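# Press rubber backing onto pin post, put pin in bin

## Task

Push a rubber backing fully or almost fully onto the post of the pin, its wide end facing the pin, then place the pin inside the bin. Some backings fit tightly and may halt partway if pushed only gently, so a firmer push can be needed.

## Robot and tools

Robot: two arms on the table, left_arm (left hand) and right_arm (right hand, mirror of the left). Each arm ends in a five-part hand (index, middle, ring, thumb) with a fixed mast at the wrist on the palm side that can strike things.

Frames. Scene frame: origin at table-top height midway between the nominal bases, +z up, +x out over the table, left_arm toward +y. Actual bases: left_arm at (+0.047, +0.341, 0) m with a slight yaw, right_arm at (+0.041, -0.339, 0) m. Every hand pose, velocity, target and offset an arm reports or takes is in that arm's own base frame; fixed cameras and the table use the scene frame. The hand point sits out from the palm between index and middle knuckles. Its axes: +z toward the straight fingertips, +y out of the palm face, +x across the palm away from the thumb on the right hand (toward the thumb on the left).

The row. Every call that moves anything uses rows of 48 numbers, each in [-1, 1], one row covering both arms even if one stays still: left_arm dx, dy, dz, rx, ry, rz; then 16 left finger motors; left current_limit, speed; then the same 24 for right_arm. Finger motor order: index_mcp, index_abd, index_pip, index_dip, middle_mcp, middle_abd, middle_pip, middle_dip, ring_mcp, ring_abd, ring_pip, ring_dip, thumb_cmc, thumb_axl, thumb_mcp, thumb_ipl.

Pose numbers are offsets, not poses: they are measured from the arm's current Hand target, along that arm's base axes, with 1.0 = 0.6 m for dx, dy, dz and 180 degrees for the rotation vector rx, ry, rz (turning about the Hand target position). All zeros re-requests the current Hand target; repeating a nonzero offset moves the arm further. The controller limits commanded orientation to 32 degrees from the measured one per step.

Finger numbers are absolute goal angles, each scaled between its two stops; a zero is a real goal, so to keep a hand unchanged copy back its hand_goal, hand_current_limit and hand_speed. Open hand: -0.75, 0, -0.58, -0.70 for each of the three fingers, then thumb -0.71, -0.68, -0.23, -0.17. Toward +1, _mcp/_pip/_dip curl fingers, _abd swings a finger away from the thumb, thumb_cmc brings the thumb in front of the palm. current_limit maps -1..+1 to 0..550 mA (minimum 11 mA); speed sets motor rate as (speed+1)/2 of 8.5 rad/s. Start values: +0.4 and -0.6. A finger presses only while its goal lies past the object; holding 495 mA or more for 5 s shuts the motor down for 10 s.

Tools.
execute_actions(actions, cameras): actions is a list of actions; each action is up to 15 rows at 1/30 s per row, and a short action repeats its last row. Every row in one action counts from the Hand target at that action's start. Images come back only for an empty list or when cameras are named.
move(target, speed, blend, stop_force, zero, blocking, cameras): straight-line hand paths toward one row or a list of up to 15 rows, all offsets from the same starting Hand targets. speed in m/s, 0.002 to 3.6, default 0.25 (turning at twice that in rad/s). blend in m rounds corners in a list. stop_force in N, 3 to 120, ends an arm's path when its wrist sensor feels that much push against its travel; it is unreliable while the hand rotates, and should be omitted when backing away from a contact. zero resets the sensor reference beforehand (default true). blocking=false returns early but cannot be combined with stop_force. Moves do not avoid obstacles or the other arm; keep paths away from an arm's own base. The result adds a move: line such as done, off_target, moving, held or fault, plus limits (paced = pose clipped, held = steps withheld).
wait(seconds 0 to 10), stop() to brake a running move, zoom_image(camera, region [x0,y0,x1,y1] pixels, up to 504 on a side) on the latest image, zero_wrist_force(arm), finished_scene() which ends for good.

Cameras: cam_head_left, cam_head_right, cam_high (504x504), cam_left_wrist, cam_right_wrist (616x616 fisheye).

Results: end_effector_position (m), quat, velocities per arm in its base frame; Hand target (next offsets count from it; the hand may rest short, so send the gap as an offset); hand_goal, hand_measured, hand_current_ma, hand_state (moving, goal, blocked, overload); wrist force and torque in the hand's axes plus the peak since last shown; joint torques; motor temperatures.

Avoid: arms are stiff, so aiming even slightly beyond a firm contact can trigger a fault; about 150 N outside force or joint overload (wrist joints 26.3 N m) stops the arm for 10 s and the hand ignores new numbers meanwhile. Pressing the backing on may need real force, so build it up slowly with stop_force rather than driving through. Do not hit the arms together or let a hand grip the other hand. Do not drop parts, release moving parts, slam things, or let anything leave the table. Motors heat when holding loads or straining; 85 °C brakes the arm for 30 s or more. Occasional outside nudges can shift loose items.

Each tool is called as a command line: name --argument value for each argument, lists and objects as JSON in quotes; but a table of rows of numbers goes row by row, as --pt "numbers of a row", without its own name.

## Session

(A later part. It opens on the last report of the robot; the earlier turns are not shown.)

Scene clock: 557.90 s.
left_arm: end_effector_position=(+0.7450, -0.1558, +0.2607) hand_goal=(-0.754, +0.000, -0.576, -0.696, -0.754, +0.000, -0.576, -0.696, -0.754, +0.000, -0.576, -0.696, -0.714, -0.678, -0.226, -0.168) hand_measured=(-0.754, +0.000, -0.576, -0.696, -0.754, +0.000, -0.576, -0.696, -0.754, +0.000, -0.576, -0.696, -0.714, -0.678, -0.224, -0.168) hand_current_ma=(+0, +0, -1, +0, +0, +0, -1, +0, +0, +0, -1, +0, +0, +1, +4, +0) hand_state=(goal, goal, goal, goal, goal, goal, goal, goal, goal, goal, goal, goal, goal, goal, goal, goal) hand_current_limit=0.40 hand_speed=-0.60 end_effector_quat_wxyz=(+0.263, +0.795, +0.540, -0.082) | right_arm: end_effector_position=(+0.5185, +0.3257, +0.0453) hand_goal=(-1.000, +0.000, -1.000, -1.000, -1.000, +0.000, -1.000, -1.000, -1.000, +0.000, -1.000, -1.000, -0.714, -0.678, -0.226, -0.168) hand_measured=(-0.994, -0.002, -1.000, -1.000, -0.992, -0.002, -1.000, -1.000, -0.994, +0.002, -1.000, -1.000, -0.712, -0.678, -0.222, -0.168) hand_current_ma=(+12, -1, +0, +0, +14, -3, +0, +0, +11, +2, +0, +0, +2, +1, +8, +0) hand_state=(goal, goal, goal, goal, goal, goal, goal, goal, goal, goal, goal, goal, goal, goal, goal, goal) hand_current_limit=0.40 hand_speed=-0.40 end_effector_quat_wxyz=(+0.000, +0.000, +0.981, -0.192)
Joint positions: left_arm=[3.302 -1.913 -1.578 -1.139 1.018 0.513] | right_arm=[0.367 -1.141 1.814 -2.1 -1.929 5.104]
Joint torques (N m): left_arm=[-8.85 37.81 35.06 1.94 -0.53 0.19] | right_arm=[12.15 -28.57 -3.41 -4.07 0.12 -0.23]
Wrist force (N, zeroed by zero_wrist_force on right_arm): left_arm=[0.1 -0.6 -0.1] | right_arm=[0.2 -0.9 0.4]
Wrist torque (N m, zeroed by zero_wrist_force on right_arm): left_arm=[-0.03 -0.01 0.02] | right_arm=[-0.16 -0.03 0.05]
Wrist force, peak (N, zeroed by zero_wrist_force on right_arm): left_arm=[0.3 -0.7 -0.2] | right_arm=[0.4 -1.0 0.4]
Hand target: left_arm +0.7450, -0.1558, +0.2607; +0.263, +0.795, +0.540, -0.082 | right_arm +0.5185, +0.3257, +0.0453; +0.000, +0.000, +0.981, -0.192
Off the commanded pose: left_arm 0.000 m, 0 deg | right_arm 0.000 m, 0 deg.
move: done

wait --seconds 0 --cameras '["cam_left_wrist","cam_right_wrist","cam_high"]'

zoom_image --camera "cam_right_wrist" --region '[252, 204, 332, 284]'

zoom_image --camera "cam_left_wrist" --region '[382, 112, 442, 172]'

Scene clock: 558.17 s.
left_arm: end_effector_position=(+0.7450, -0.1558, +0.2607) hand_goal=(-0.754, +0.000, -0.576, -0.696, -0.754, +0.000, -0.576, -0.696, -0.754, +0.000, -0.576, -0.696, -0.714, -0.678, -0.226, -0.168) hand_measured=(-0.754, +0.000, -0.576, -0.696, -0.754, +0.000, -0.576, -0.696, -0.754, +0.000, -0.576, -0.696, -0.714, -0.678, -0.224, -0.168) hand_current_ma=(+0, +0, -1, +0, +0, +0, -1, +0, +0, +0, -1, +0, +0, +1, +4, +0) hand_state=(goal, goal, goal, goal, goal, goal, goal, goal, goal, goal, goal, goal, goal, goal, goal, goal) hand_current_limit=0.40 hand_speed=-0.60 end_effector_quat_wxyz=(+0.263, +0.795, +0.540, -0.082) | right_arm: end_effector_position=(+0.5185, +0.3257, +0.0453) hand_goal=(-1.000, +0.000, -1.000, -1.000, -1.000, +0.000, -1.000, -1.000, -1.000, +0.000, -1.000, -1.000, -0.714, -0.678, -0.226, -0.168) hand_measured=(-0.994, -0.002, -1.000, -1.000, -0.992, -0.002, -1.000, -1.000, -0.994, +0.002, -1.000, -1.000, -0.712, -0.678, -0.222, -0.168) hand_current_ma=(+12, -1, +0, +0, +14, -3, +0, +0, +11, +2, +0, +0, +2, +1, +8, +0) hand_state=(goal, goal, goal, goal, goal, goal, goal, goal, goal, goal, goal, goal, goal, goal, goal, goal) hand_current_limit=0.40 hand_speed=-0.40 end_effector_quat_wxyz=(+0.000, +0.000, +0.981, -0.192)
Joint positions: left_arm=[3.302 -1.913 -1.578 -1.139 1.018 0.513] | right_arm=[0.367 -1.141 1.814 -2.1 -1.929 5.104]
Joint torques (N m): left_arm=[-8.14 37.47 34.88 1.93 -0.45 0.21] | right_arm=[12.58 -28.65 -4.09 -4.03 0.1 -0.21]
Wrist force (N, zeroed by zero_wrist_force on right_arm): left_arm=[0.2 -0.5 -0.2] | right_arm=[0.2 -0.7 0.5]
Wrist torque (N m, zeroed by zero_wrist_force on right_arm): left_arm=[-0.02 -0.01 0.01] | right_arm=[-0.13 -0.05 0.07]
Wrist force, peak (N, zeroed by zero_wrist_force on right_arm): left_arm=[0.2 -0.6 -0.3] | right_arm=[0.2 -0.9 0.5]
Hand target: left_arm +0.7450, -0.1558, +0.2607; +0.263, +0.795, +0.540, -0.082 | right_arm +0.5185, +0.3257, +0.0453; +0.000, +0.000, +0.981, -0.192
Off the commanded pose: left_arm 0.000 m, 0 deg | right_arm 0.000 m, 0 deg.
camera_calibration:
cam_left_wrist: T_world_to_cam=[[-0.902269, -0.408924, 0.136715, 0.536081], [-0.338363, 0.868048, 0.363322, 0.227097], [-0.267247, 0.281555, -0.921578, 0.604581], [0, 0, 0, 1]] pos_world=[0.722103, -0.148137, 0.401369]
cam_right_wrist: T_world_to_cam=[[0.780224, 0.579819, -0.234649, -0.550609], [0.358078, -0.106447, 0.927604, -0.260253], [0.512865, -0.807762, -0.290673, 0.128063], [0, 0, 0, 1]] pos_world=[0.45711, 0.394995, 0.149437]
Images, in order (width x height): cam_high 504x504, cam_left_wrist 616x616, cam_right_wrist 616x616.

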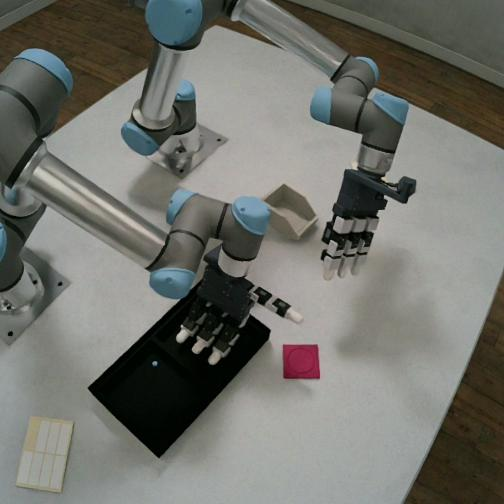

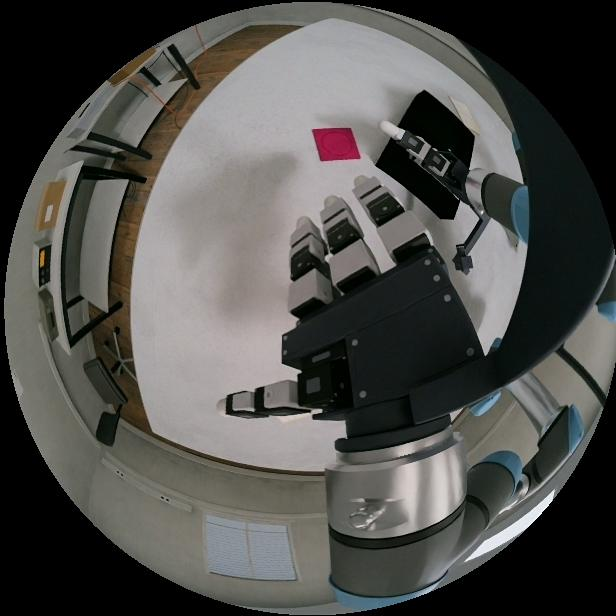

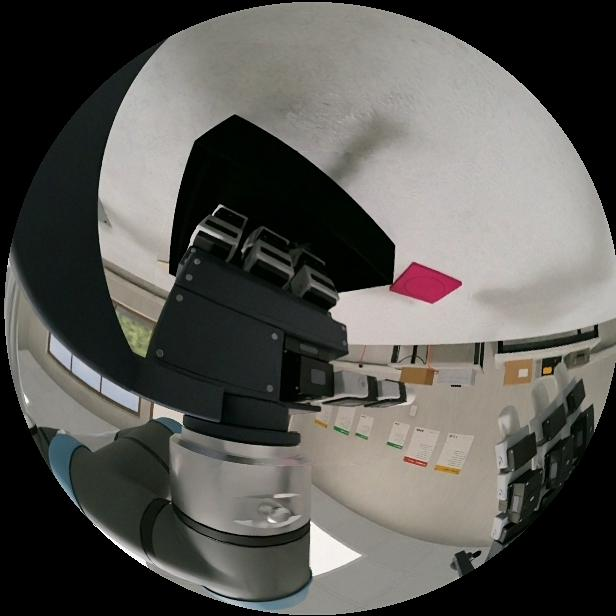

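Scaled by 6.300 from the camera's 616x616 image, which has a finer 880x880 frame.

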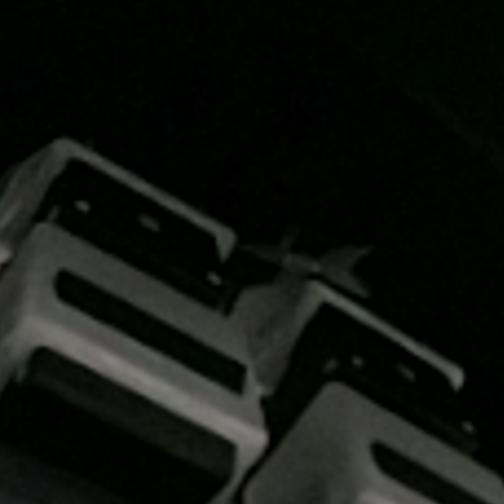

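Scaled by 8.400 from the camera's 616x616 image, which has a finer 880x880 frame.

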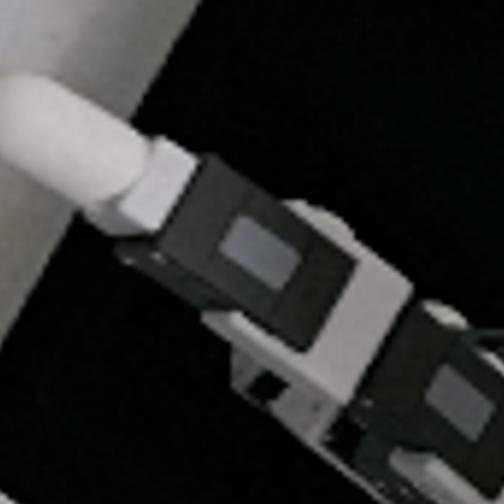

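move --target '[0,0,0,0,0,0,-0.754,0,-0.576,-0.696,-0.754,0,-0.576,-0.696,-0.754,0,-0.576,-0.696,-0.714,-0.678,-0.226,-0.168,0.4,-0.6,0,0,-0.0122,0,0,0,-1,0,-1,-1,-1,0,-1,-1,-1,0,-1,-1,-0.714,-0.678,-0.226,-0.168,0.4,-0.4]' --speed 0.008 --stop_force 3 --cameras '["cam_right_wrist","cam_high"]'

zoom_image --camera "cam_high" --region '[193, 322, 253, 382]'

zoom_image --camera "cam_right_wrist" --region '[252, 204, 332, 284]'

Scene clock: 560.47 s.
left_arm: end_effector_position=(+0.7450, -0.1558, +0.2607) hand_goal=(-0.754, +0.000, -0.576, -0.696, -0.754, +0.000, -0.576, -0.696, -0.754, +0.000, -0.576, -0.696, -0.714, -0.678, -0.226, -0.168) hand_measured=(-0.754, +0.000, -0.576, -0.696, -0.754, +0.000, -0.576, -0.696, -0.754, +0.000, -0.576, -0.696, -0.714, -0.678, -0.224, -0.168) hand_current_ma=(+0, +0, -1, +0, +0, +0, -1, +0, +0, +0, -1, +0, +0, +1, +4, +0) hand_state=(goal, goal, goal, goal, goal, goal, goal, goal, goal, goal, goal, goal, goal, goal, goal, goal) hand_current_limit=0.40 hand_speed=-0.60 end_effector_quat_wxyz=(+0.263, +0.795, +0.540, -0.082) | right_arm: end_effector_position=(+0.5185, +0.3257, +0.0379) hand_goal=(-1.000, +0.000, -1.000, -1.000, -1.000, +0.000, -1.000, -1.000, -1.000, +0.000, -1.000, -1.000, -0.714, -0.678, -0.226, -0.168) hand_measured=(-1.000, -0.002, -1.000, -1.000, -0.992, -0.002, -1.000, -1.000, -0.994, +0.002, -1.000, -1.000, -0.712, -0.678, -0.222, -0.168) hand_current_ma=(+1, -1, +0, +0, +14, -3, +0, +0, +11, +2, +0, +0, +2, +1, +8, +0) hand_state=(goal, goal, goal, goal, goal, goal, goal, goal, goal, goal, goal, goal, goal, goal, goal, goal) hand_current_limit=0.40 hand_speed=-0.40 end_effector_quat_wxyz=(+0.000, +0.000, +0.981, -0.192)
Joint positions: left_arm=[3.302 -1.913 -1.578 -1.139 1.018 0.513] | right_arm=[0.367 -1.13 1.821 -2.117 -1.929 5.104]
Joint torques (N m): left_arm=[-9.28 37.97 35.76 1.86 -0.54 0.12] | right_arm=[11.27 -29.86 -4.22 -4.01 0.14 0.13]
Wrist force (N, zeroed by zero_wrist_force on right_arm): left_arm=[0.1 -0.6 0.0] | right_arm=[0.2 -0.9 -0.6]
Wrist torque (N m, zeroed by zero_wrist_force on right_arm): left_arm=[-0.03 0.00 0.01] | right_arm=[0.01 -0.06 0.07]
Wrist force, peak (N, zeroed by zero_wrist_force on right_arm): left_arm=[0.5 -0.6 -0.1] | right_arm=[0.4 -1.4 -0.4]
Hand target: left_arm +0.7450, -0.1558, +0.2607; +0.263, +0.795, +0.540, -0.082 | right_arm +0.5185, +0.3257, +0.0379; +0.000, +0.000, +0.981, -0.192
Off the commanded pose: left_arm 0.000 m, 0 deg | right_arm 0.000 m, 0 deg.
move: done
camera_calibration:
cam_right_wrist: T_world_to_cam=[[0.780224, 0.579819, -0.234649, -0.552322], [0.358078, -0.106447, 0.927604, -0.253482], [0.512865, -0.807762, -0.290673, 0.125941], [0, 0, 0, 1]] pos_world=[0.45711, 0.394995, 0.142137]
Images, in order (width x height): cam_high 504x504, cam_right_wrist 616x616.

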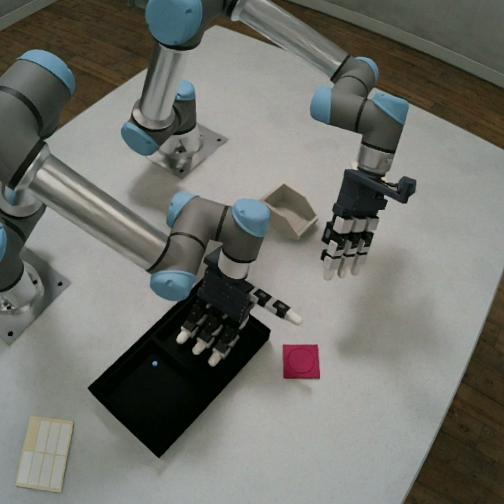

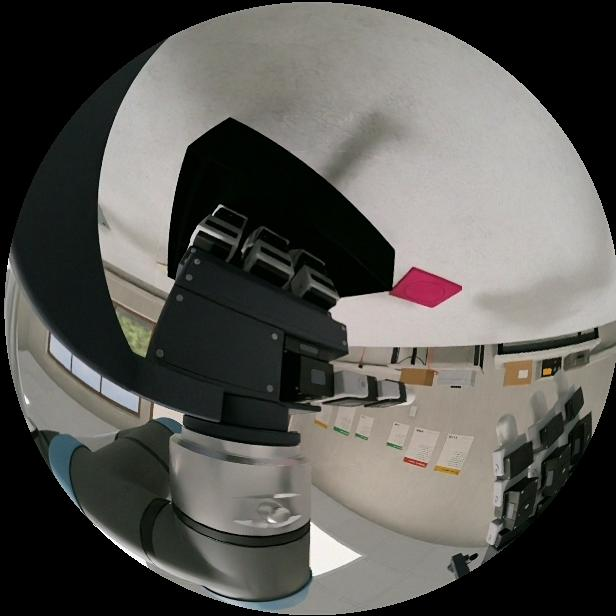

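Scaled by 8.400 from the camera's 504x504 image, which has a finer 720x720 frame.

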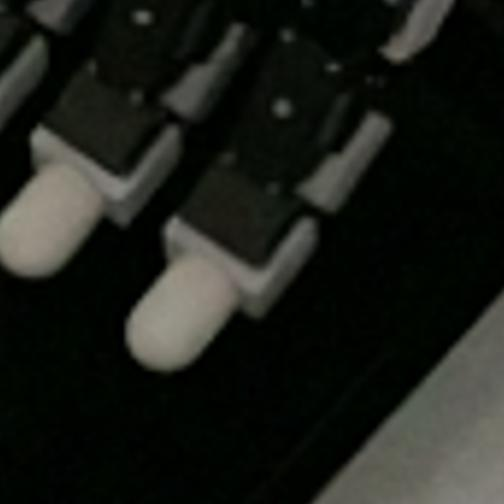

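Scaled by 6.300 from the camera's 616x616 image, which has a finer 880x880 frame.

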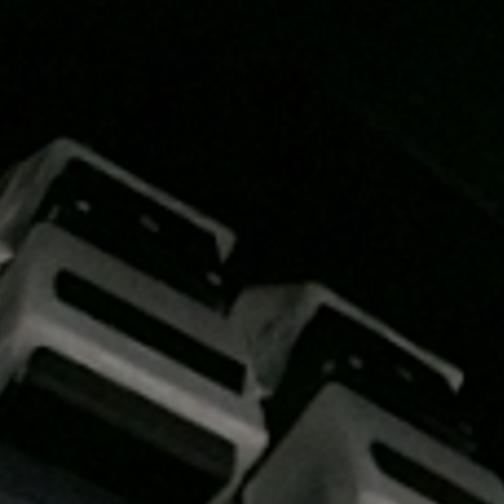

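move --target '[0,0,0,0,0,0,-0.754,0,-0.576,-0.696,-0.754,0,-0.576,-0.696,-0.754,0,-0.576,-0.696,-0.714,-0.678,-0.226,-0.168,0.4,-0.6,0,0,-0.006,0,0,0,-1,0,-1,-1,-1,0,-1,-1,-1,0,-1,-1,-0.714,-0.678,-0.226,-0.168,0.4,-0.4]' --speed 0.006 --stop_force 8

Scene clock: 562.50 s.
left_arm: end_effector_position=(+0.7450, -0.1558, +0.2607) hand_goal=(-0.754, +0.000, -0.576, -0.696, -0.754, +0.000, -0.576, -0.696, -0.754, +0.000, -0.576, -0.696, -0.714, -0.678, -0.226, -0.168) hand_measured=(-0.754, +0.000, -0.576, -0.696, -0.754, +0.000, -0.576, -0.696, -0.754, +0.000, -0.576, -0.696, -0.714, -0.678, -0.224, -0.168) hand_current_ma=(+0, +0, -1, +0, +0, +0, -1, +0, +0, +0, -1, +0, +0, +1, +4, +0) hand_state=(goal, goal, goal, goal, goal, goal, goal, goal, goal, goal, goal, goal, goal, goal, goal, goal) hand_current_limit=0.40 hand_speed=-0.60 end_effector_quat_wxyz=(+0.263, +0.795, +0.540, -0.082) | right_arm: end_effector_position=(+0.5185, +0.3257, +0.0369) hand_goal=(-1.000, +0.000, -1.000, -1.000, -1.000, +0.000, -1.000, -1.000, -1.000, +0.000, -1.000, -1.000, -0.714, -0.678, -0.226, -0.168) hand_measured=(-1.000, -0.002, -1.000, -1.000, -0.992, -0.002, -1.000, -1.000, -0.994, +0.002, -1.000, -1.000, -0.712, -0.678, -0.222, -0.168) hand_current_ma=(-1, -1, +0, +0, +14, -3, +0, +0, +11, +2, +0, +0, +2, +1, +8, +0) hand_state=(goal, goal, goal, goal, goal, goal, goal, goal, goal, goal, goal, goal, goal, goal, goal, goal) hand_current_limit=0.40 hand_speed=-0.40 end_effector_quat_wxyz=(+0.000, +0.000, +0.981, -0.192)
Joint positions: left_arm=[3.302 -1.913 -1.578 -1.139 1.018 0.513] | right_arm=[0.367 -1.128 1.821 -2.12 -1.929 5.104]
Joint torques (N m): left_arm=[-8.87 37.97 35.5 2.02 -0.44 0.33] | right_arm=[10.51 -40.62 -27.75 0.4 0.03 0.22]
Wrist force (N, zeroed by zero_wrist_force on right_arm): left_arm=[0.3 -0.6 -0.1] | right_arm=[0.1 -5.2 -7.6]
Wrist torque (N m, zeroed by zero_wrist_force on right_arm): left_arm=[-0.03 -0.03 0.03] | right_arm=[0.91 -0.22 0.11]
Wrist force, peak (N, zeroed by zero_wrist_force on right_arm): left_arm=[0.0 -0.7 -0.3] | right_arm=[0.2 -5.8 -9.7]
Hand target: left_arm +0.7450, -0.1558, +0.2607; +0.263, +0.795, +0.540, -0.082 | right_arm +0.5185, +0.3257, +0.0369; +0.000, +0.000, +0.981, -0.192 (not the last commanded pose)
Off the commanded pose: left_arm 0.000 m, 0 deg | right_arm 0.003 m, 0 deg.
move: contact (right_arm)

move --target '[0,0,0,0,0,0,-0.754,0,-0.576,-0.696,-0.754,0,-0.576,-0.696,-0.754,0,-0.576,-0.696,-0.714,-0.678,-0.226,-0.168,0.4,-0.6,0,0,0.12,0,0,0,-1,0,-1,-1,-1,0,-1,-1,-1,0,-1,-1,-0.714,-0.678,-0.226,-0.168,0.4,-0.4]' --speed 0.12 --cameras '["cam_high","cam_left_wrist","cam_right_wrist"]'

zoom_image --camera "cam_right_wrist" --region '[287, 174, 347, 234]'

zoom_image --camera "cam_left_wrist" --region '[382, 112, 442, 172]'

zoom_image --camera "cam_high" --region '[203, 332, 243, 372]'

Scene clock: 565.43 s.
left_arm: end_effector_position=(+0.7450, -0.1558, +0.2607) hand_goal=(-0.754, +0.000, -0.576, -0.696, -0.754, +0.000, -0.576, -0.696, -0.754, +0.000, -0.576, -0.696, -0.714, -0.678, -0.226, -0.168) hand_measured=(-0.754, +0.000, -0.576, -0.696, -0.754, +0.000, -0.576, -0.696, -0.754, +0.000, -0.576, -0.696, -0.714, -0.678, -0.224, -0.168) hand_current_ma=(+0, +0, -1, +0, +0, +0, -1, +0, +0, +0, -1, +0, +0, +1, +4, +0) hand_state=(goal, goal, goal, goal, goal, goal, goal, goal, goal, goal, goal, goal, goal, goal, goal, goal) hand_current_limit=0.40 hand_speed=-0.60 end_effector_quat_wxyz=(+0.263, +0.795, +0.540, -0.082) | right_arm: end_effector_position=(+0.5185, +0.3257, +0.1089) hand_goal=(-1.000, +0.000, -1.000, -1.000, -1.000, +0.000, -1.000, -1.000, -1.000, +0.000, -1.000, -1.000, -0.714, -0.678, -0.226, -0.168) hand_measured=(-0.994, -0.002, -1.000, -1.000, -0.992, -0.002, -1.000, -1.000, -0.994, +0.002, -1.000, -1.000, -0.712, -0.678, -0.222, -0.168) hand_current_ma=(+10, -1, +0, +0, +14, -3, +0, +0, +11, +2, +0, +0, +2, +1, +8, +0) hand_state=(goal, goal, goal, goal, goal, goal, goal, goal, goal, goal, goal, goal, goal, goal, goal, goal) hand_current_limit=0.40 hand_speed=-0.40 end_effector_quat_wxyz=(+0.000, +0.000, +0.981, -0.191)
Joint positions: left_arm=[3.302 -1.913 -1.578 -1.139 1.018 0.513] | right_arm=[0.367 -1.227 1.747 -1.946 -1.929 5.104]
Joint torques (N m): left_arm=[-9.19 37.57 35.73 1.9 -0.45 0.26] | right_arm=[9.97 -42.18 -34.51 -0.15 -1.88 1.61]
Wrist force (N, zeroed by zero_wrist_force on right_arm): left_arm=[0.2 -0.6 -0.1] | right_arm=[0.2 -0.4 0.0]
Wrist torque (N m, zeroed by zero_wrist_force on right_arm): left_arm=[-0.03 -0.02 0.02] | right_arm=[-0.04 -0.04 0.07]
Wrist force, peak (N, zeroed by zero_wrist_force on right_arm): left_arm=[0.3 -0.7 -0.3] | right_arm=[0.2 -5.2 -8.3]
Hand target: left_arm +0.7450, -0.1558, +0.2607; +0.263, +0.795, +0.540, -0.082 | right_arm +0.5185, +0.3257, +0.1089; +0.000, +0.000, +0.981, -0.192
Off the commanded pose: left_arm 0.000 m, 0 deg | right_arm 0.000 m, 0 deg.
move: done
camera_calibration:
cam_left_wrist: T_world_to_cam=[[-0.902269, -0.408924, 0.136715, 0.536081], [-0.338363, 0.868048, 0.363322, 0.227097], [-0.267247, 0.281555, -0.921578, 0.604581], [0, 0, 0, 1]] pos_world=[0.722103, -0.148137, 0.401369]
cam_right_wrist: T_world_to_cam=[[0.780233, 0.579867, -0.2345, -0.53574], [0.357953, -0.106496, 0.927647, -0.319182], [0.512938, -0.807721, -0.290657, 0.146497], [0, 0, 0, 1]] pos_world=[0.457111, 0.394995, 0.213037]
Images, in order (width x height): cam_high 504x504, cam_left_wrist 616x616, cam_right_wrist 616x616.

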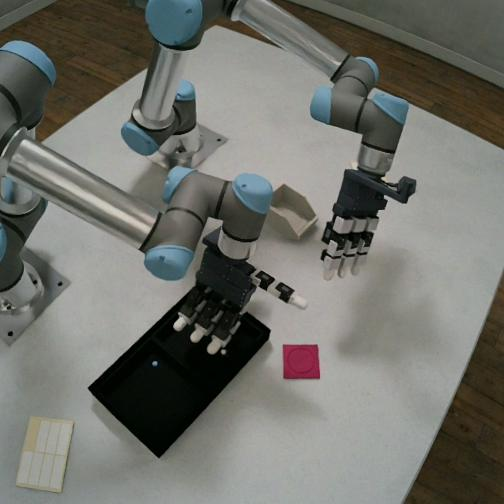

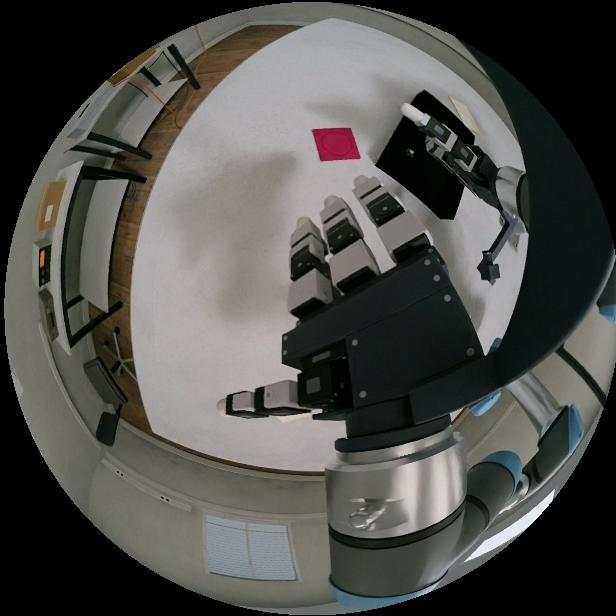

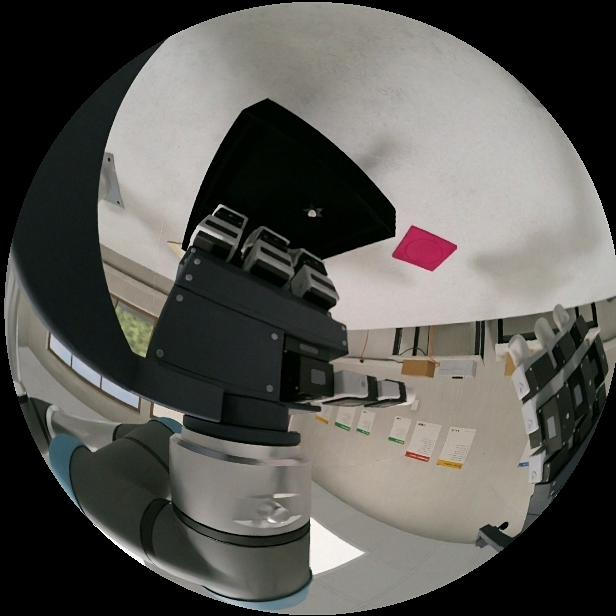

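Scaled by 8.400 from the camera's 616x616 image, which has a finer 880x880 frame.

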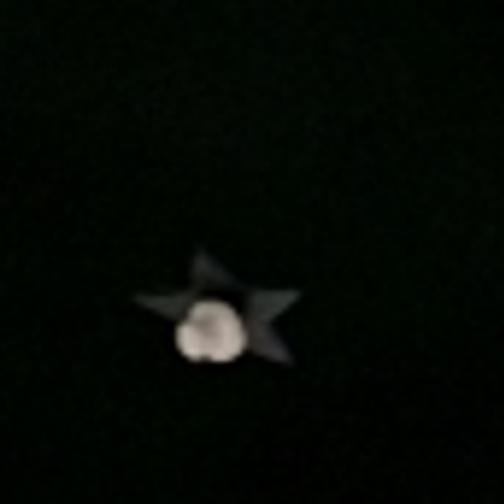

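Scaled by 8.400 from the camera's 616x616 image, which has a finer 880x880 frame.

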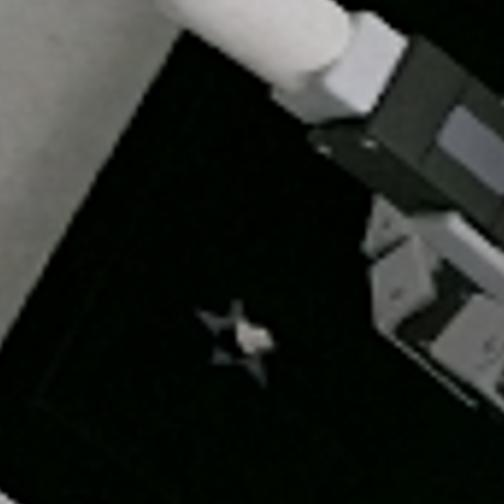

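Scaled by 12.600 from the camera's 504x504 image, which has a finer 720x720 frame.

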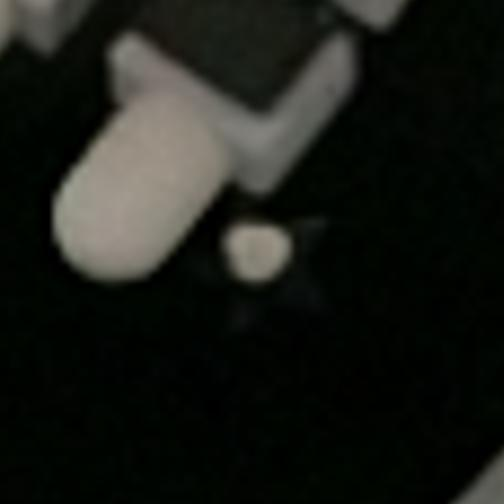

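zoom_image --camera "cam_left_wrist" --region '[400, 90, 480, 170]'

zoom_image --camera "cam_high" --region '[160, 250, 270, 360]'

Scaled by 6.300 from the camera's 616x616 image, which has a finer 880x880 frame.

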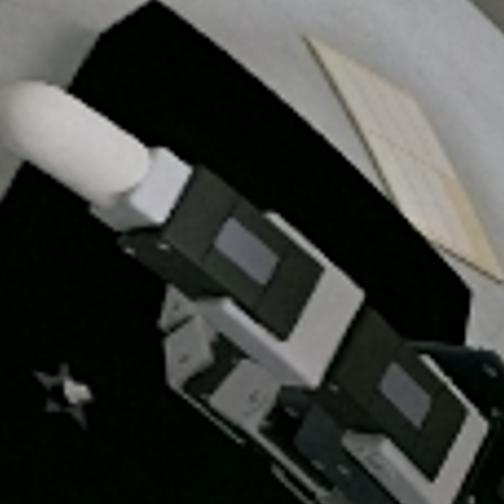

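Scaled by 4.582 from the camera's 504x504 image, which has a finer 720x720 frame.

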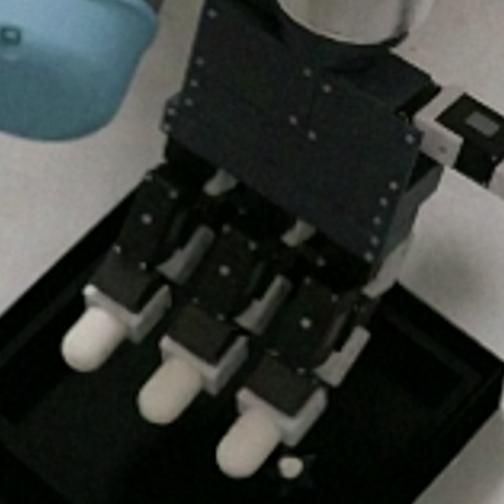

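move --pt "0 0 0 0 0 0 -0.754 0 -0.576 -0.696 -0.754 0 -0.576 -0.696 -0.754 0 -0.576 -0.696 -0.714 -0.678 -0.226 -0.168 0.4 -0.6 -0.1433 -0.1853 0.1518 0.0959 0.0959 0.4933 -1 0 -1 -1 -1 0 -1 -1 -1 0 -1 -1 -0.714 -0.678 -0.226 -0.168 0.4 -0.4" --pt "0 0 0 0 0 0 -0.754 0 -0.576 -0.696 -0.754 0 -0.576 -0.696 -0.754 0 -0.576 -0.696 -0.714 -0.678 -0.226 -0.168 0.4 -0.6 -0.1433 -0.1853 0.1518 0.0959 0.0959 0.4933 -0.754 0 -0.576 -0.696 -1 0 1 0.2 -0.754 0 -0.576 -0.696 -0.714 -0.678 -0.226 -0.168 0.4 -0.4" --pt "0 0 0 0 0 0 -0.754 0 -0.576 -0.696 -0.754 0 -0.576 -0.696 -0.754 0 -0.576 -0.696 -0.714 -0.678 -0.226 -0.168 0.4 -0.6 -0.1433 -0.1853 0.085 0.0959 0.0959 0.4933 -0.754 0.33 -0.576 -0.696 -1 0 1 0.2 -0.754 -0.33 -0.576 -0.696 -0.714 -0.678 -0.226 -0.168 0.4 -0.4" --speed 0.35 --cameras '["cam_high","cam_left_wrist","cam_right_wrist"]'

zoom_image --camera "cam_right_wrist" --region '[270, 140, 350, 220]'

zoom_image --camera "cam_left_wrist" --region '[392, 132, 432, 172]'

zoom_image --camera "cam_high" --region '[203, 332, 243, 372]'

Scene clock: 576.27 s.
left_arm: end_effector_position=(+0.7450, -0.1558, +0.2607) hand_goal=(-0.754, +0.000, -0.576, -0.696, -0.754, +0.000, -0.576, -0.696, -0.754, +0.000, -0.576, -0.696, -0.714, -0.678, -0.226, -0.168) hand_measured=(-0.754, +0.000, -0.576, -0.696, -0.754, +0.000, -0.576, -0.696, -0.754, +0.000, -0.576, -0.696, -0.714, -0.678, -0.224, -0.168) hand_current_ma=(+0, +0, -1, +0, +0, +0, -1, +0, +0, +0, -1, +0, +0, +1, +4, +0) hand_state=(goal, goal, goal, goal, goal, goal, goal, goal, goal, goal, goal, goal, goal, goal, goal, goal) hand_current_limit=0.40 hand_speed=-0.60 end_effector_quat_wxyz=(+0.263, +0.795, +0.540, -0.082) | right_arm: end_effector_position=(+0.4326, +0.2145, +0.1599) hand_goal=(-0.754, +0.330, -0.576, -0.696, -1.000, +0.000, +1.000, +0.200, -0.754, -0.330, -0.576, -0.696, -0.714, -0.678, -0.226, -0.168) hand_measured=(-0.754, +0.324, -0.578, -0.698, -0.996, -0.002, +0.994, +0.198, -0.754, -0.324, -0.578, -0.698, -0.712, -0.678, -0.222, -0.168) hand_current_ma=(+0, -8, -3, -4, +8, -3, -11, -4, +0, +8, -3, -4, +2, +1, +8, +0) hand_state=(goal, goal, goal, goal, goal, goal, goal, goal, goal, goal, goal, goal, goal, goal, goal, goal) hand_current_limit=0.40 hand_speed=-0.40 end_effector_quat_wxyz=(-0.001, +0.707, -0.707, +0.000)
Joint positions: left_arm=[3.302 -1.913 -1.578 -1.139 1.018 0.513] | right_arm=[0.111 -1.354 1.854 -2.072 -1.571 3.252]
Joint torques (N m): left_arm=[-9.29 37.6 34.66 1.91 -0.41 0.19] | right_arm=[9.01 -22.58 -6.25 -4.35 1.09 1.75]
Wrist force (N, zeroed by zero_wrist_force on right_arm): left_arm=[0.2 -0.4 0.0] | right_arm=[0.2 -0.3 0.0]
Wrist torque (N m, zeroed by zero_wrist_force on right_arm): left_arm=[-0.01 -0.02 0.02] | right_arm=[-0.04 -0.02 0.12]
Wrist force, peak (N, zeroed by zero_wrist_force on right_arm): left_arm=[0.3 -0.9 0.1] | right_arm=[0.1 -1.2 -0.4]
Hand target: left_arm +0.7450, -0.1558, +0.2607; +0.263, +0.795, +0.540, -0.082 | right_arm +0.4325, +0.2145, +0.1599; -0.001, +0.707, -0.707, +0.000
Off the commanded pose: left_arm 0.000 m, 0 deg | right_arm 0.000 m, 0 deg.
move: done
camera_calibration:
cam_left_wrist: T_world_to_cam=[[-0.902269, -0.408924, 0.136715, 0.536081], [-0.338363, 0.868048, 0.363322, 0.227097], [-0.267247, 0.281555, -0.921578, 0.604581], [0, 0, 0, 1]] pos_world=[0.722103, -0.148137, 0.401369]
cam_right_wrist: T_world_to_cam=[[-0.625437, 0.780274, -0.000246385, 0.135357], [0.446264, 0.357967, 0.820188, -0.468314], [0.640059, 0.512866, -0.572095, -0.177601], [0, 0, 0, 1]] pos_world=[0.407325, 0.153111, 0.282534]
Images, in order (width x height): cam_high 504x504, cam_left_wrist 616x616, cam_right_wrist 616x616.

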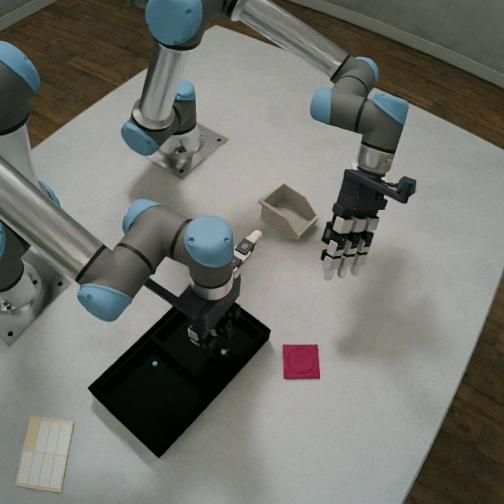

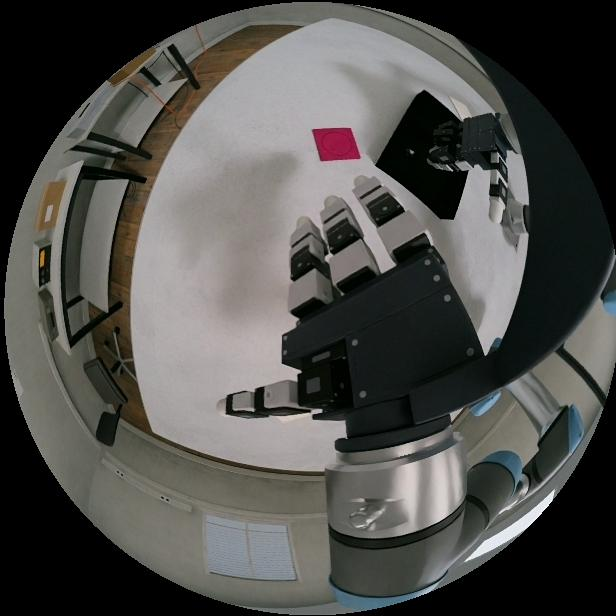

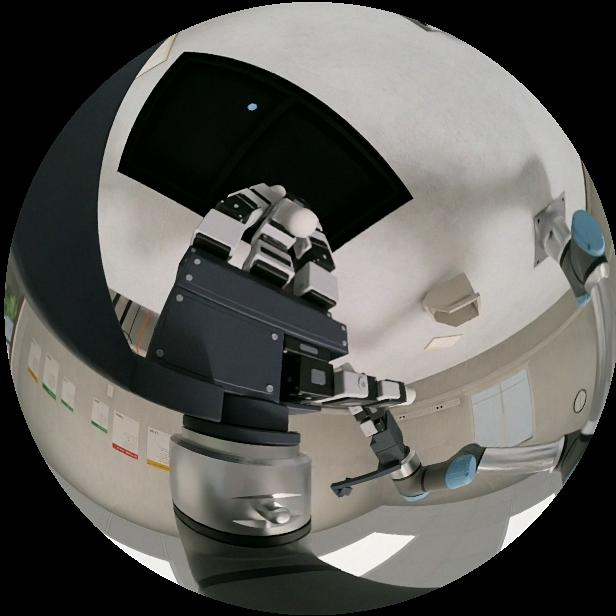

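Scaled by 6.300 from the camera's 616x616 image, which has a finer 880x880 frame.

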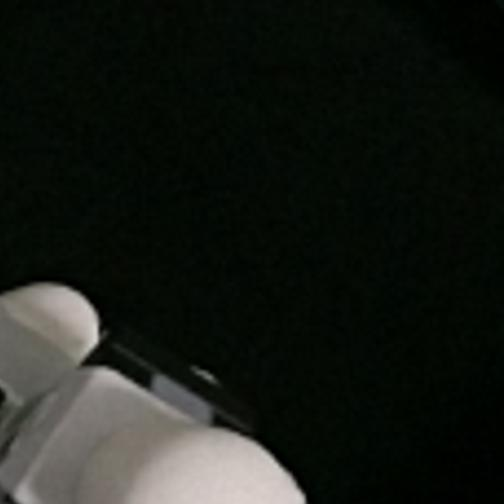

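Scaled by 12.600 from the camera's 616x616 image, which has a finer 880x880 frame.

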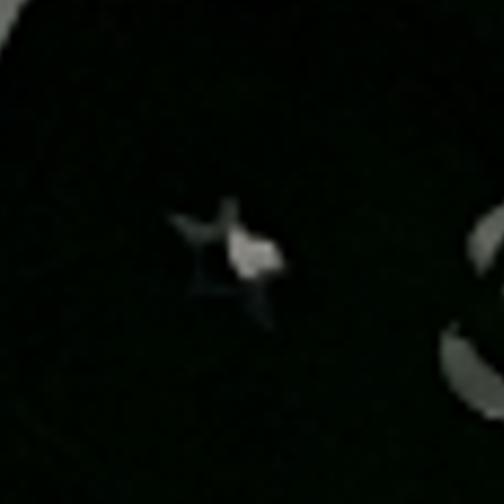

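Scaled by 12.600 from the camera's 504x504 image, which has a finer 720x720 frame.

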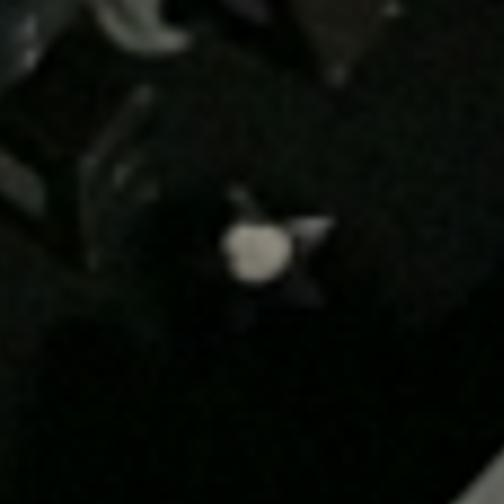

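move --target '[0,0,0,0,0,0,-0.754,0,-0.576,-0.696,-0.754,0,-0.576,-0.696,-0.754,0,-0.576,-0.696,-0.714,-0.678,-0.226,-0.168,0.4,-0.6,0.0525,-0.1,0,0,0,0,-0.754,0.33,-0.576,-0.696,-1,0,1,0.2,-0.754,-0.33,-0.576,-0.696,-0.714,-0.678,-0.226,-0.168,0.4,-0.4]' --speed 0.2 --cameras '["cam_right_wrist"]'

zoom_image --camera "cam_right_wrist" --region '[270, 140, 350, 220]'

Scene clock: 577.77 s.
left_arm: end_effector_position=(+0.7450, -0.1558, +0.2607) hand_goal=(-0.754, +0.000, -0.576, -0.696, -0.754, +0.000, -0.576, -0.696, -0.754, +0.000, -0.576, -0.696, -0.714, -0.678, -0.226, -0.168) hand_measured=(-0.754, +0.000, -0.576, -0.696, -0.754, +0.000, -0.576, -0.696, -0.754, +0.000, -0.576, -0.696, -0.714, -0.678, -0.224, -0.168) hand_current_ma=(+0, +0, -1, +0, +0, +0, -1, +0, +0, +0, -1, +0, +0, +1, +4, +0) hand_state=(goal, goal, goal, goal, goal, goal, goal, goal, goal, goal, goal, goal, goal, goal, goal, goal) hand_current_limit=0.40 hand_speed=-0.60 end_effector_quat_wxyz=(+0.263, +0.795, +0.540, -0.082) | right_arm: end_effector_position=(+0.4640, +0.1546, +0.1600) hand_goal=(-0.754, +0.330, -0.576, -0.696, -1.000, +0.000, +1.000, +0.200, -0.754, -0.330, -0.576, -0.696, -0.714, -0.678, -0.226, -0.168) hand_measured=(-0.754, +0.324, -0.578, -0.698, -0.996, -0.002, +0.994, +0.198, -0.754, -0.324, -0.578, -0.698, -0.712, -0.678, -0.222, -0.168) hand_current_ma=(+0, -7, -3, -4, +8, -3, -11, -4, +0, +7, -3, -4, +2, +1, +8, +0) hand_state=(goal, goal, goal, goal, goal, goal, goal, goal, goal, goal, goal, goal, goal, goal, goal, goal) hand_current_limit=0.40 hand_speed=-0.40 end_effector_quat_wxyz=(-0.001, +0.707, -0.707, +0.000)
Joint positions: left_arm=[3.302 -1.913 -1.578 -1.139 1.018 0.513] | right_arm=[-0.003 -1.326 1.818 -2.064 -1.571 3.138]
Joint torques (N m): left_arm=[-8.78 37.75 34.84 1.9 -0.38 0.17] | right_arm=[-12.63 -22.64 -33.95 -0.37 1.1 -1.32]
Wrist force (N, zeroed by zero_wrist_force on right_arm): left_arm=[0.2 -0.7 -0.2] | right_arm=[0.2 -0.5 0.2]
Wrist torque (N m, zeroed by zero_wrist_force on right_arm): left_arm=[-0.04 -0.03 0.02] | right_arm=[-0.10 -0.01 0.12]
Wrist force, peak (N, zeroed by zero_wrist_force on right_arm): left_arm=[0.3 -0.7 -0.1] | right_arm=[1.0 -0.7 0.0]
Hand target: left_arm +0.7450, -0.1558, +0.2607; +0.263, +0.795, +0.540, -0.082 | right_arm +0.4640, +0.1545, +0.1599; -0.001, +0.707, -0.707, +0.000
Off the commanded pose: left_arm 0.000 m, 0 deg | right_arm 0.000 m, 0 deg.
move: done
camera_calibration:
cam_right_wrist: T_world_to_cam=[[-0.625487, 0.780234, -0.000201223, 0.201747], [0.446241, 0.357948, 0.820208, -0.460878], [0.640027, 0.51294, -0.572065, -0.166979], [0, 0, 0, 1]] pos_world=[0.438725, 0.0932107, 0.282534]
Images, in order (width x height): cam_right_wrist 616x616.

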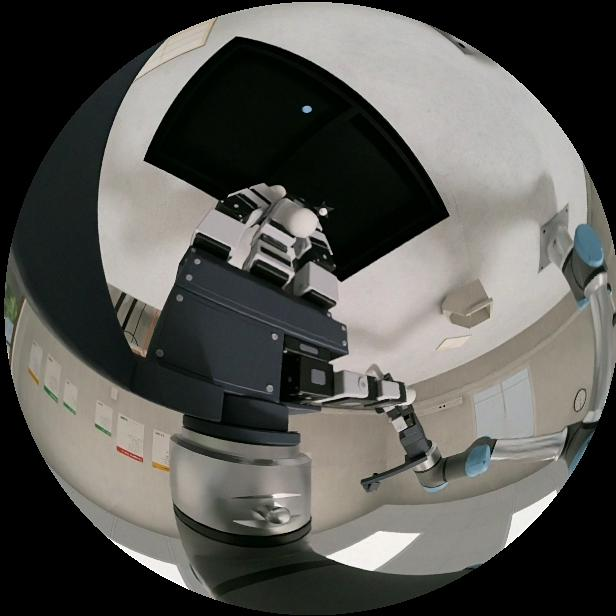

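Scaled by 6.300 from the camera's 616x616 image, which has a finer 880x880 frame.

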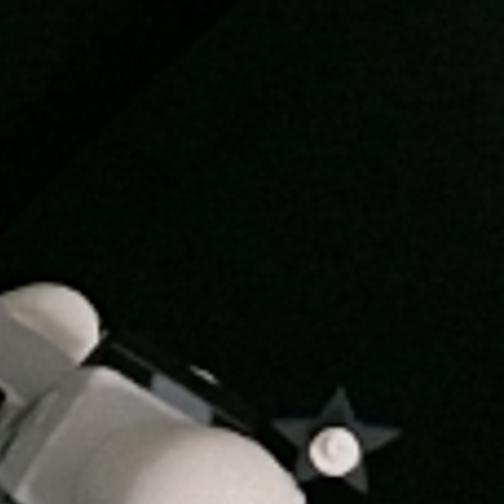

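zoom_image --camera "cam_right_wrist" --region '[302, 190, 342, 230]'

Scaled by 12.600 from the camera's 616x616 image, which has a finer 880x880 frame.

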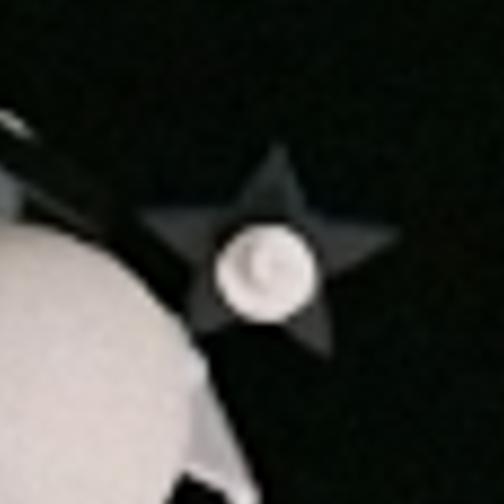

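zoom_image --camera "cam_right_wrist" --region '[314, 202, 332, 220]'

Scaled by 28.000 from the camera's 616x616 image, which has a finer 880x880 frame.

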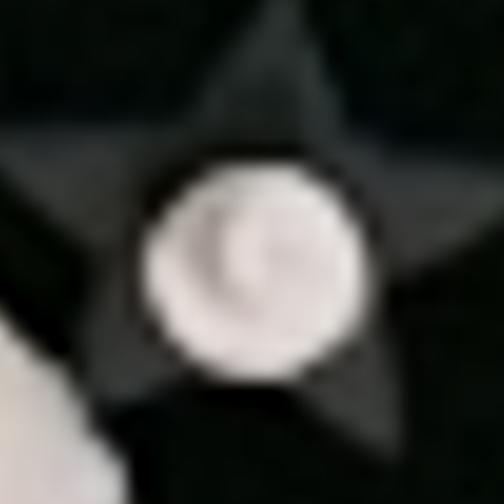

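move --pt "0 0 0 0 0 0 -0.754 0 -0.576 -0.696 -0.754 0 -0.576 -0.696 -0.754 0 -0.576 -0.696 -0.714 -0.678 -0.226 -0.168 0.4 -0.6 0.0088 0.0975 0 0 0 0 -0.754 0.33 -0.576 -0.696 -1 0 1 0.2 -0.754 -0.33 -0.576 -0.696 -0.714 -0.678 -0.226 -0.168 0.6 -0.4" --pt "0 0 0 0 0 0 -0.754 0 -0.576 -0.696 -0.754 0 -0.576 -0.696 -0.754 0 -0.576 -0.696 -0.714 -0.678 -0.226 -0.168 0.4 -0.6 0.0088 0.0975 -0.035 0 0 0 -0.754 0.366 -0.576 -0.696 -1 0 1 0.2 -0.754 -0.366 -0.576 -0.696 -0.714 -0.678 -0.226 -0.168 0.6 -0.4" --speed 0.2 --cameras '["cam_left_wrist","cam_high"]'

zoom_image --camera "cam_left_wrist" --region '[392, 132, 432, 172]'

zoom_image --camera "cam_high" --region '[203, 332, 243, 372]'

Scene clock: 582.03 s.
left_arm: end_effector_position=(+0.7450, -0.1558, +0.2607) hand_goal=(-0.754, +0.000, -0.576, -0.696, -0.754, +0.000, -0.576, -0.696, -0.754, +0.000, -0.576, -0.696, -0.714, -0.678, -0.226, -0.168) hand_measured=(-0.754, +0.000, -0.576, -0.696, -0.754, +0.000, -0.576, -0.696, -0.754, +0.000, -0.576, -0.696, -0.714, -0.678, -0.224, -0.168) hand_current_ma=(+0, +0, -1, +0, +0, +0, -1, +0, +0, +0, -1, +0, +0, +1, +4, +0) hand_state=(goal, goal, goal, goal, goal, goal, goal, goal, goal, goal, goal, goal, goal, goal, goal, goal) hand_current_limit=0.40 hand_speed=-0.60 end_effector_quat_wxyz=(+0.263, +0.795, +0.540, -0.082) | right_arm: end_effector_position=(+0.4693, +0.2130, +0.1389) hand_goal=(-0.754, +0.366, -0.576, -0.696, -1.000, +0.000, +1.000, +0.200, -0.754, -0.366, -0.576, -0.696, -0.714, -0.678, -0.226, -0.168) hand_measured=(-0.754, +0.360, -0.578, -0.698, -0.996, -0.002, +0.994, +0.198, -0.754, -0.360, -0.578, -0.698, -0.712, -0.678, -0.222, -0.168) hand_current_ma=(+0, -9, -3, -4, +7, -3, -11, -3, +0, +9, -2, -4, +2, +1, +8, +0) hand_state=(goal, goal, goal, goal, goal, goal, goal, goal, goal, goal, goal, goal, goal, goal, goal, goal) hand_current_limit=0.60 hand_speed=-0.40 end_effector_quat_wxyz=(-0.001, +0.707, -0.707, +0.000)
Joint positions: left_arm=[3.302 -1.913 -1.578 -1.139 1.018 0.513] | right_arm=[0.101 -1.255 1.784 -2.101 -1.571 3.242]
Joint torques (N m): left_arm=[-8.75 37.93 34.71 2.1 -0.37 0.22] | right_arm=[12.6 -26.79 -6.88 -4.31 0.73 1.81]
Wrist force (N, zeroed by zero_wrist_force on right_arm): left_arm=[0.2 -0.5 -0.1] | right_arm=[0.3 -0.4 0.0]
Wrist torque (N m, zeroed by zero_wrist_force on right_arm): left_arm=[-0.02 -0.02 0.01] | right_arm=[-0.05 -0.04 0.03]
Wrist force, peak (N, zeroed by zero_wrist_force on right_arm): left_arm=[0.1 -0.8 -0.2] | right_arm=[1.1 -0.1 0.4]
Hand target: left_arm +0.7450, -0.1558, +0.2607; +0.263, +0.795, +0.540, -0.082 | right_arm +0.4693, +0.2130, +0.1389; -0.001, +0.707, -0.707, +0.000
Off the commanded pose: left_arm 0.000 m, 0 deg | right_arm 0.000 m, 0 deg.
move: done
camera_calibration:
cam_left_wrist: T_world_to_cam=[[-0.902269, -0.408924, 0.136715, 0.536081], [-0.338363, 0.868048, 0.363322, 0.227097], [-0.267247, 0.281555, -0.921578, 0.604581], [0, 0, 0, 1]] pos_world=[0.722103, -0.148137, 0.401369]
Images, in order (width x height): cam_high 504x504, cam_left_wrist 616x616.

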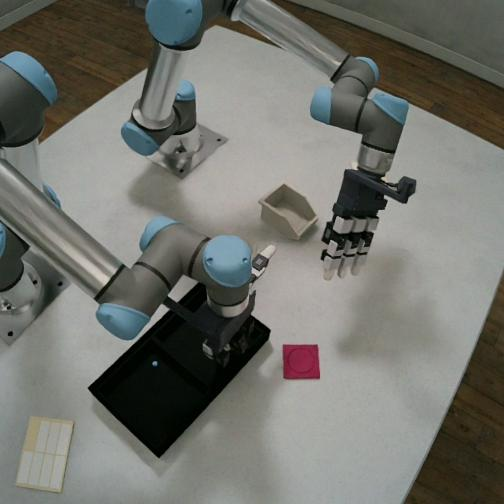

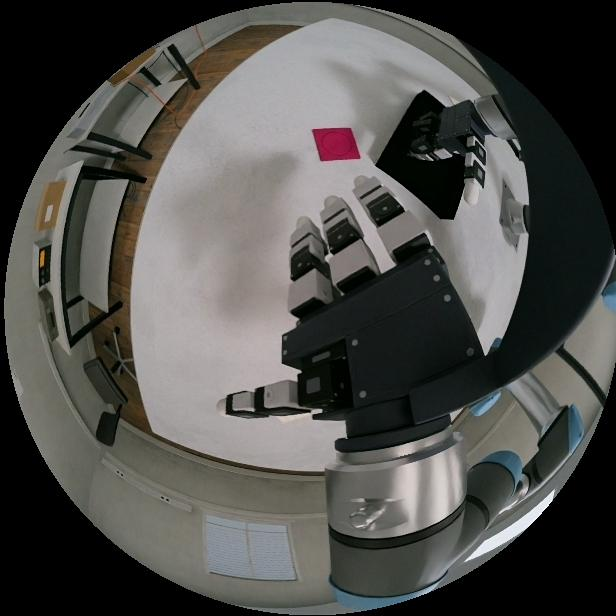

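Scaled by 12.600 from the camera's 616x616 image, which has a finer 880x880 frame.

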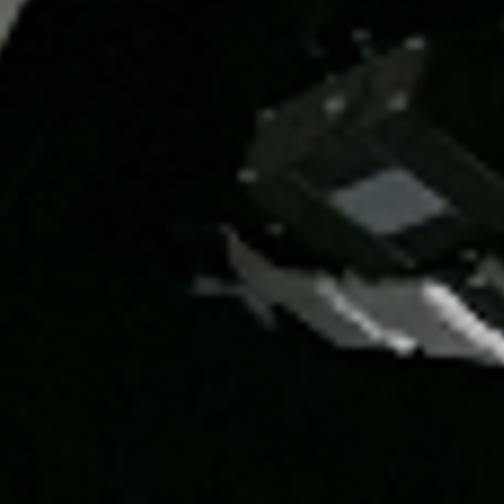

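Scaled by 12.600 from the camera's 504x504 image, which has a finer 720x720 frame.

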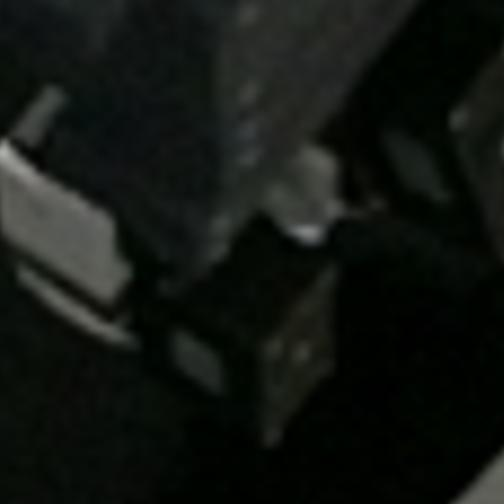

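move --target '[0,0,0,0,0,0,-0.754,0,-0.576,-0.696,-0.754,0,-0.576,-0.696,-0.754,0,-0.576,-0.696,-0.714,-0.678,-0.226,-0.168,0.4,-0.6,0,0,-0.0275,0,0,0,-0.754,0.366,-0.576,-0.696,-1,0,1,0.2,-0.754,-0.366,-0.576,-0.696,-0.714,-0.678,-0.226,-0.168,0.6,-0.4]' --speed 0.008 --stop_force 8

Scene clock: 585.17 s.
left_arm: end_effector_position=(+0.7450, -0.1558, +0.2607) hand_goal=(-0.754, +0.000, -0.576, -0.696, -0.754, +0.000, -0.576, -0.696, -0.754, +0.000, -0.576, -0.696, -0.714, -0.678, -0.226, -0.168) hand_measured=(-0.754, +0.000, -0.576, -0.696, -0.754, +0.000, -0.576, -0.696, -0.754, +0.000, -0.576, -0.696, -0.714, -0.678, -0.224, -0.168) hand_current_ma=(+0, +0, -1, +0, +0, +0, -1, +0, +0, +0, -1, +0, +0, +1, +4, +0) hand_state=(goal, goal, goal, goal, goal, goal, goal, goal, goal, goal, goal, goal, goal, goal, goal, goal) hand_current_limit=0.40 hand_speed=-0.60 end_effector_quat_wxyz=(+0.263, +0.795, +0.540, -0.082) | right_arm: end_effector_position=(+0.4693, +0.2130, +0.1252) hand_goal=(-0.754, +0.366, -0.576, -0.696, -1.000, +0.000, +1.000, +0.200, -0.754, -0.366, -0.576, -0.696, -0.714, -0.678, -0.226, -0.168) hand_measured=(-0.760, +0.358, -0.578, -0.698, -0.996, -0.002, +0.994, +0.198, -0.754, -0.360, -0.578, -0.698, -0.712, -0.678, -0.222, -0.168) hand_current_ma=(-9, -11, -4, -4, +7, -3, -11, -3, +0, +7, -1, -2, +2, +1, +8, +0) hand_state=(goal, goal, goal, goal, goal, goal, goal, goal, goal, goal, goal, goal, goal, goal, goal, goal) hand_current_limit=0.60 hand_speed=-0.40 end_effector_quat_wxyz=(-0.001, +0.707, -0.707, +0.000)
Joint positions: left_arm=[3.302 -1.913 -1.578 -1.139 1.018 0.513] | right_arm=[0.101 -1.237 1.8 -2.135 -1.571 3.242]
Joint torques (N m): left_arm=[-8.83 37.81 35.65 2.02 -0.42 0.2] | right_arm=[12.14 -39.62 -31.15 0.04 0.46 1.56]
Wrist force (N, zeroed by zero_wrist_force on right_arm): left_arm=[0.1 -0.5 -0.1] | right_arm=[-1.0 -1.2 -5.3]
Wrist torque (N m, zeroed by zero_wrist_force on right_arm): left_arm=[-0.03 -0.01 0.01] | right_arm=[0.35 -0.05 -0.11]
Wrist force, peak (N, zeroed by zero_wrist_force on right_arm): left_arm=[0.3 -0.6 -0.5] | right_arm=[-1.5 -1.1 -8.4]
Hand target: left_arm +0.7450, -0.1558, +0.2607; +0.263, +0.795, +0.540, -0.082 | right_arm +0.4693, +0.2130, +0.1252; -0.001, +0.707, -0.707, +0.000 (not the last commanded pose)
Off the commanded pose: left_arm 0.000 m, 0 deg | right_arm 0.003 m, 0 deg.
move: contact (right_arm)


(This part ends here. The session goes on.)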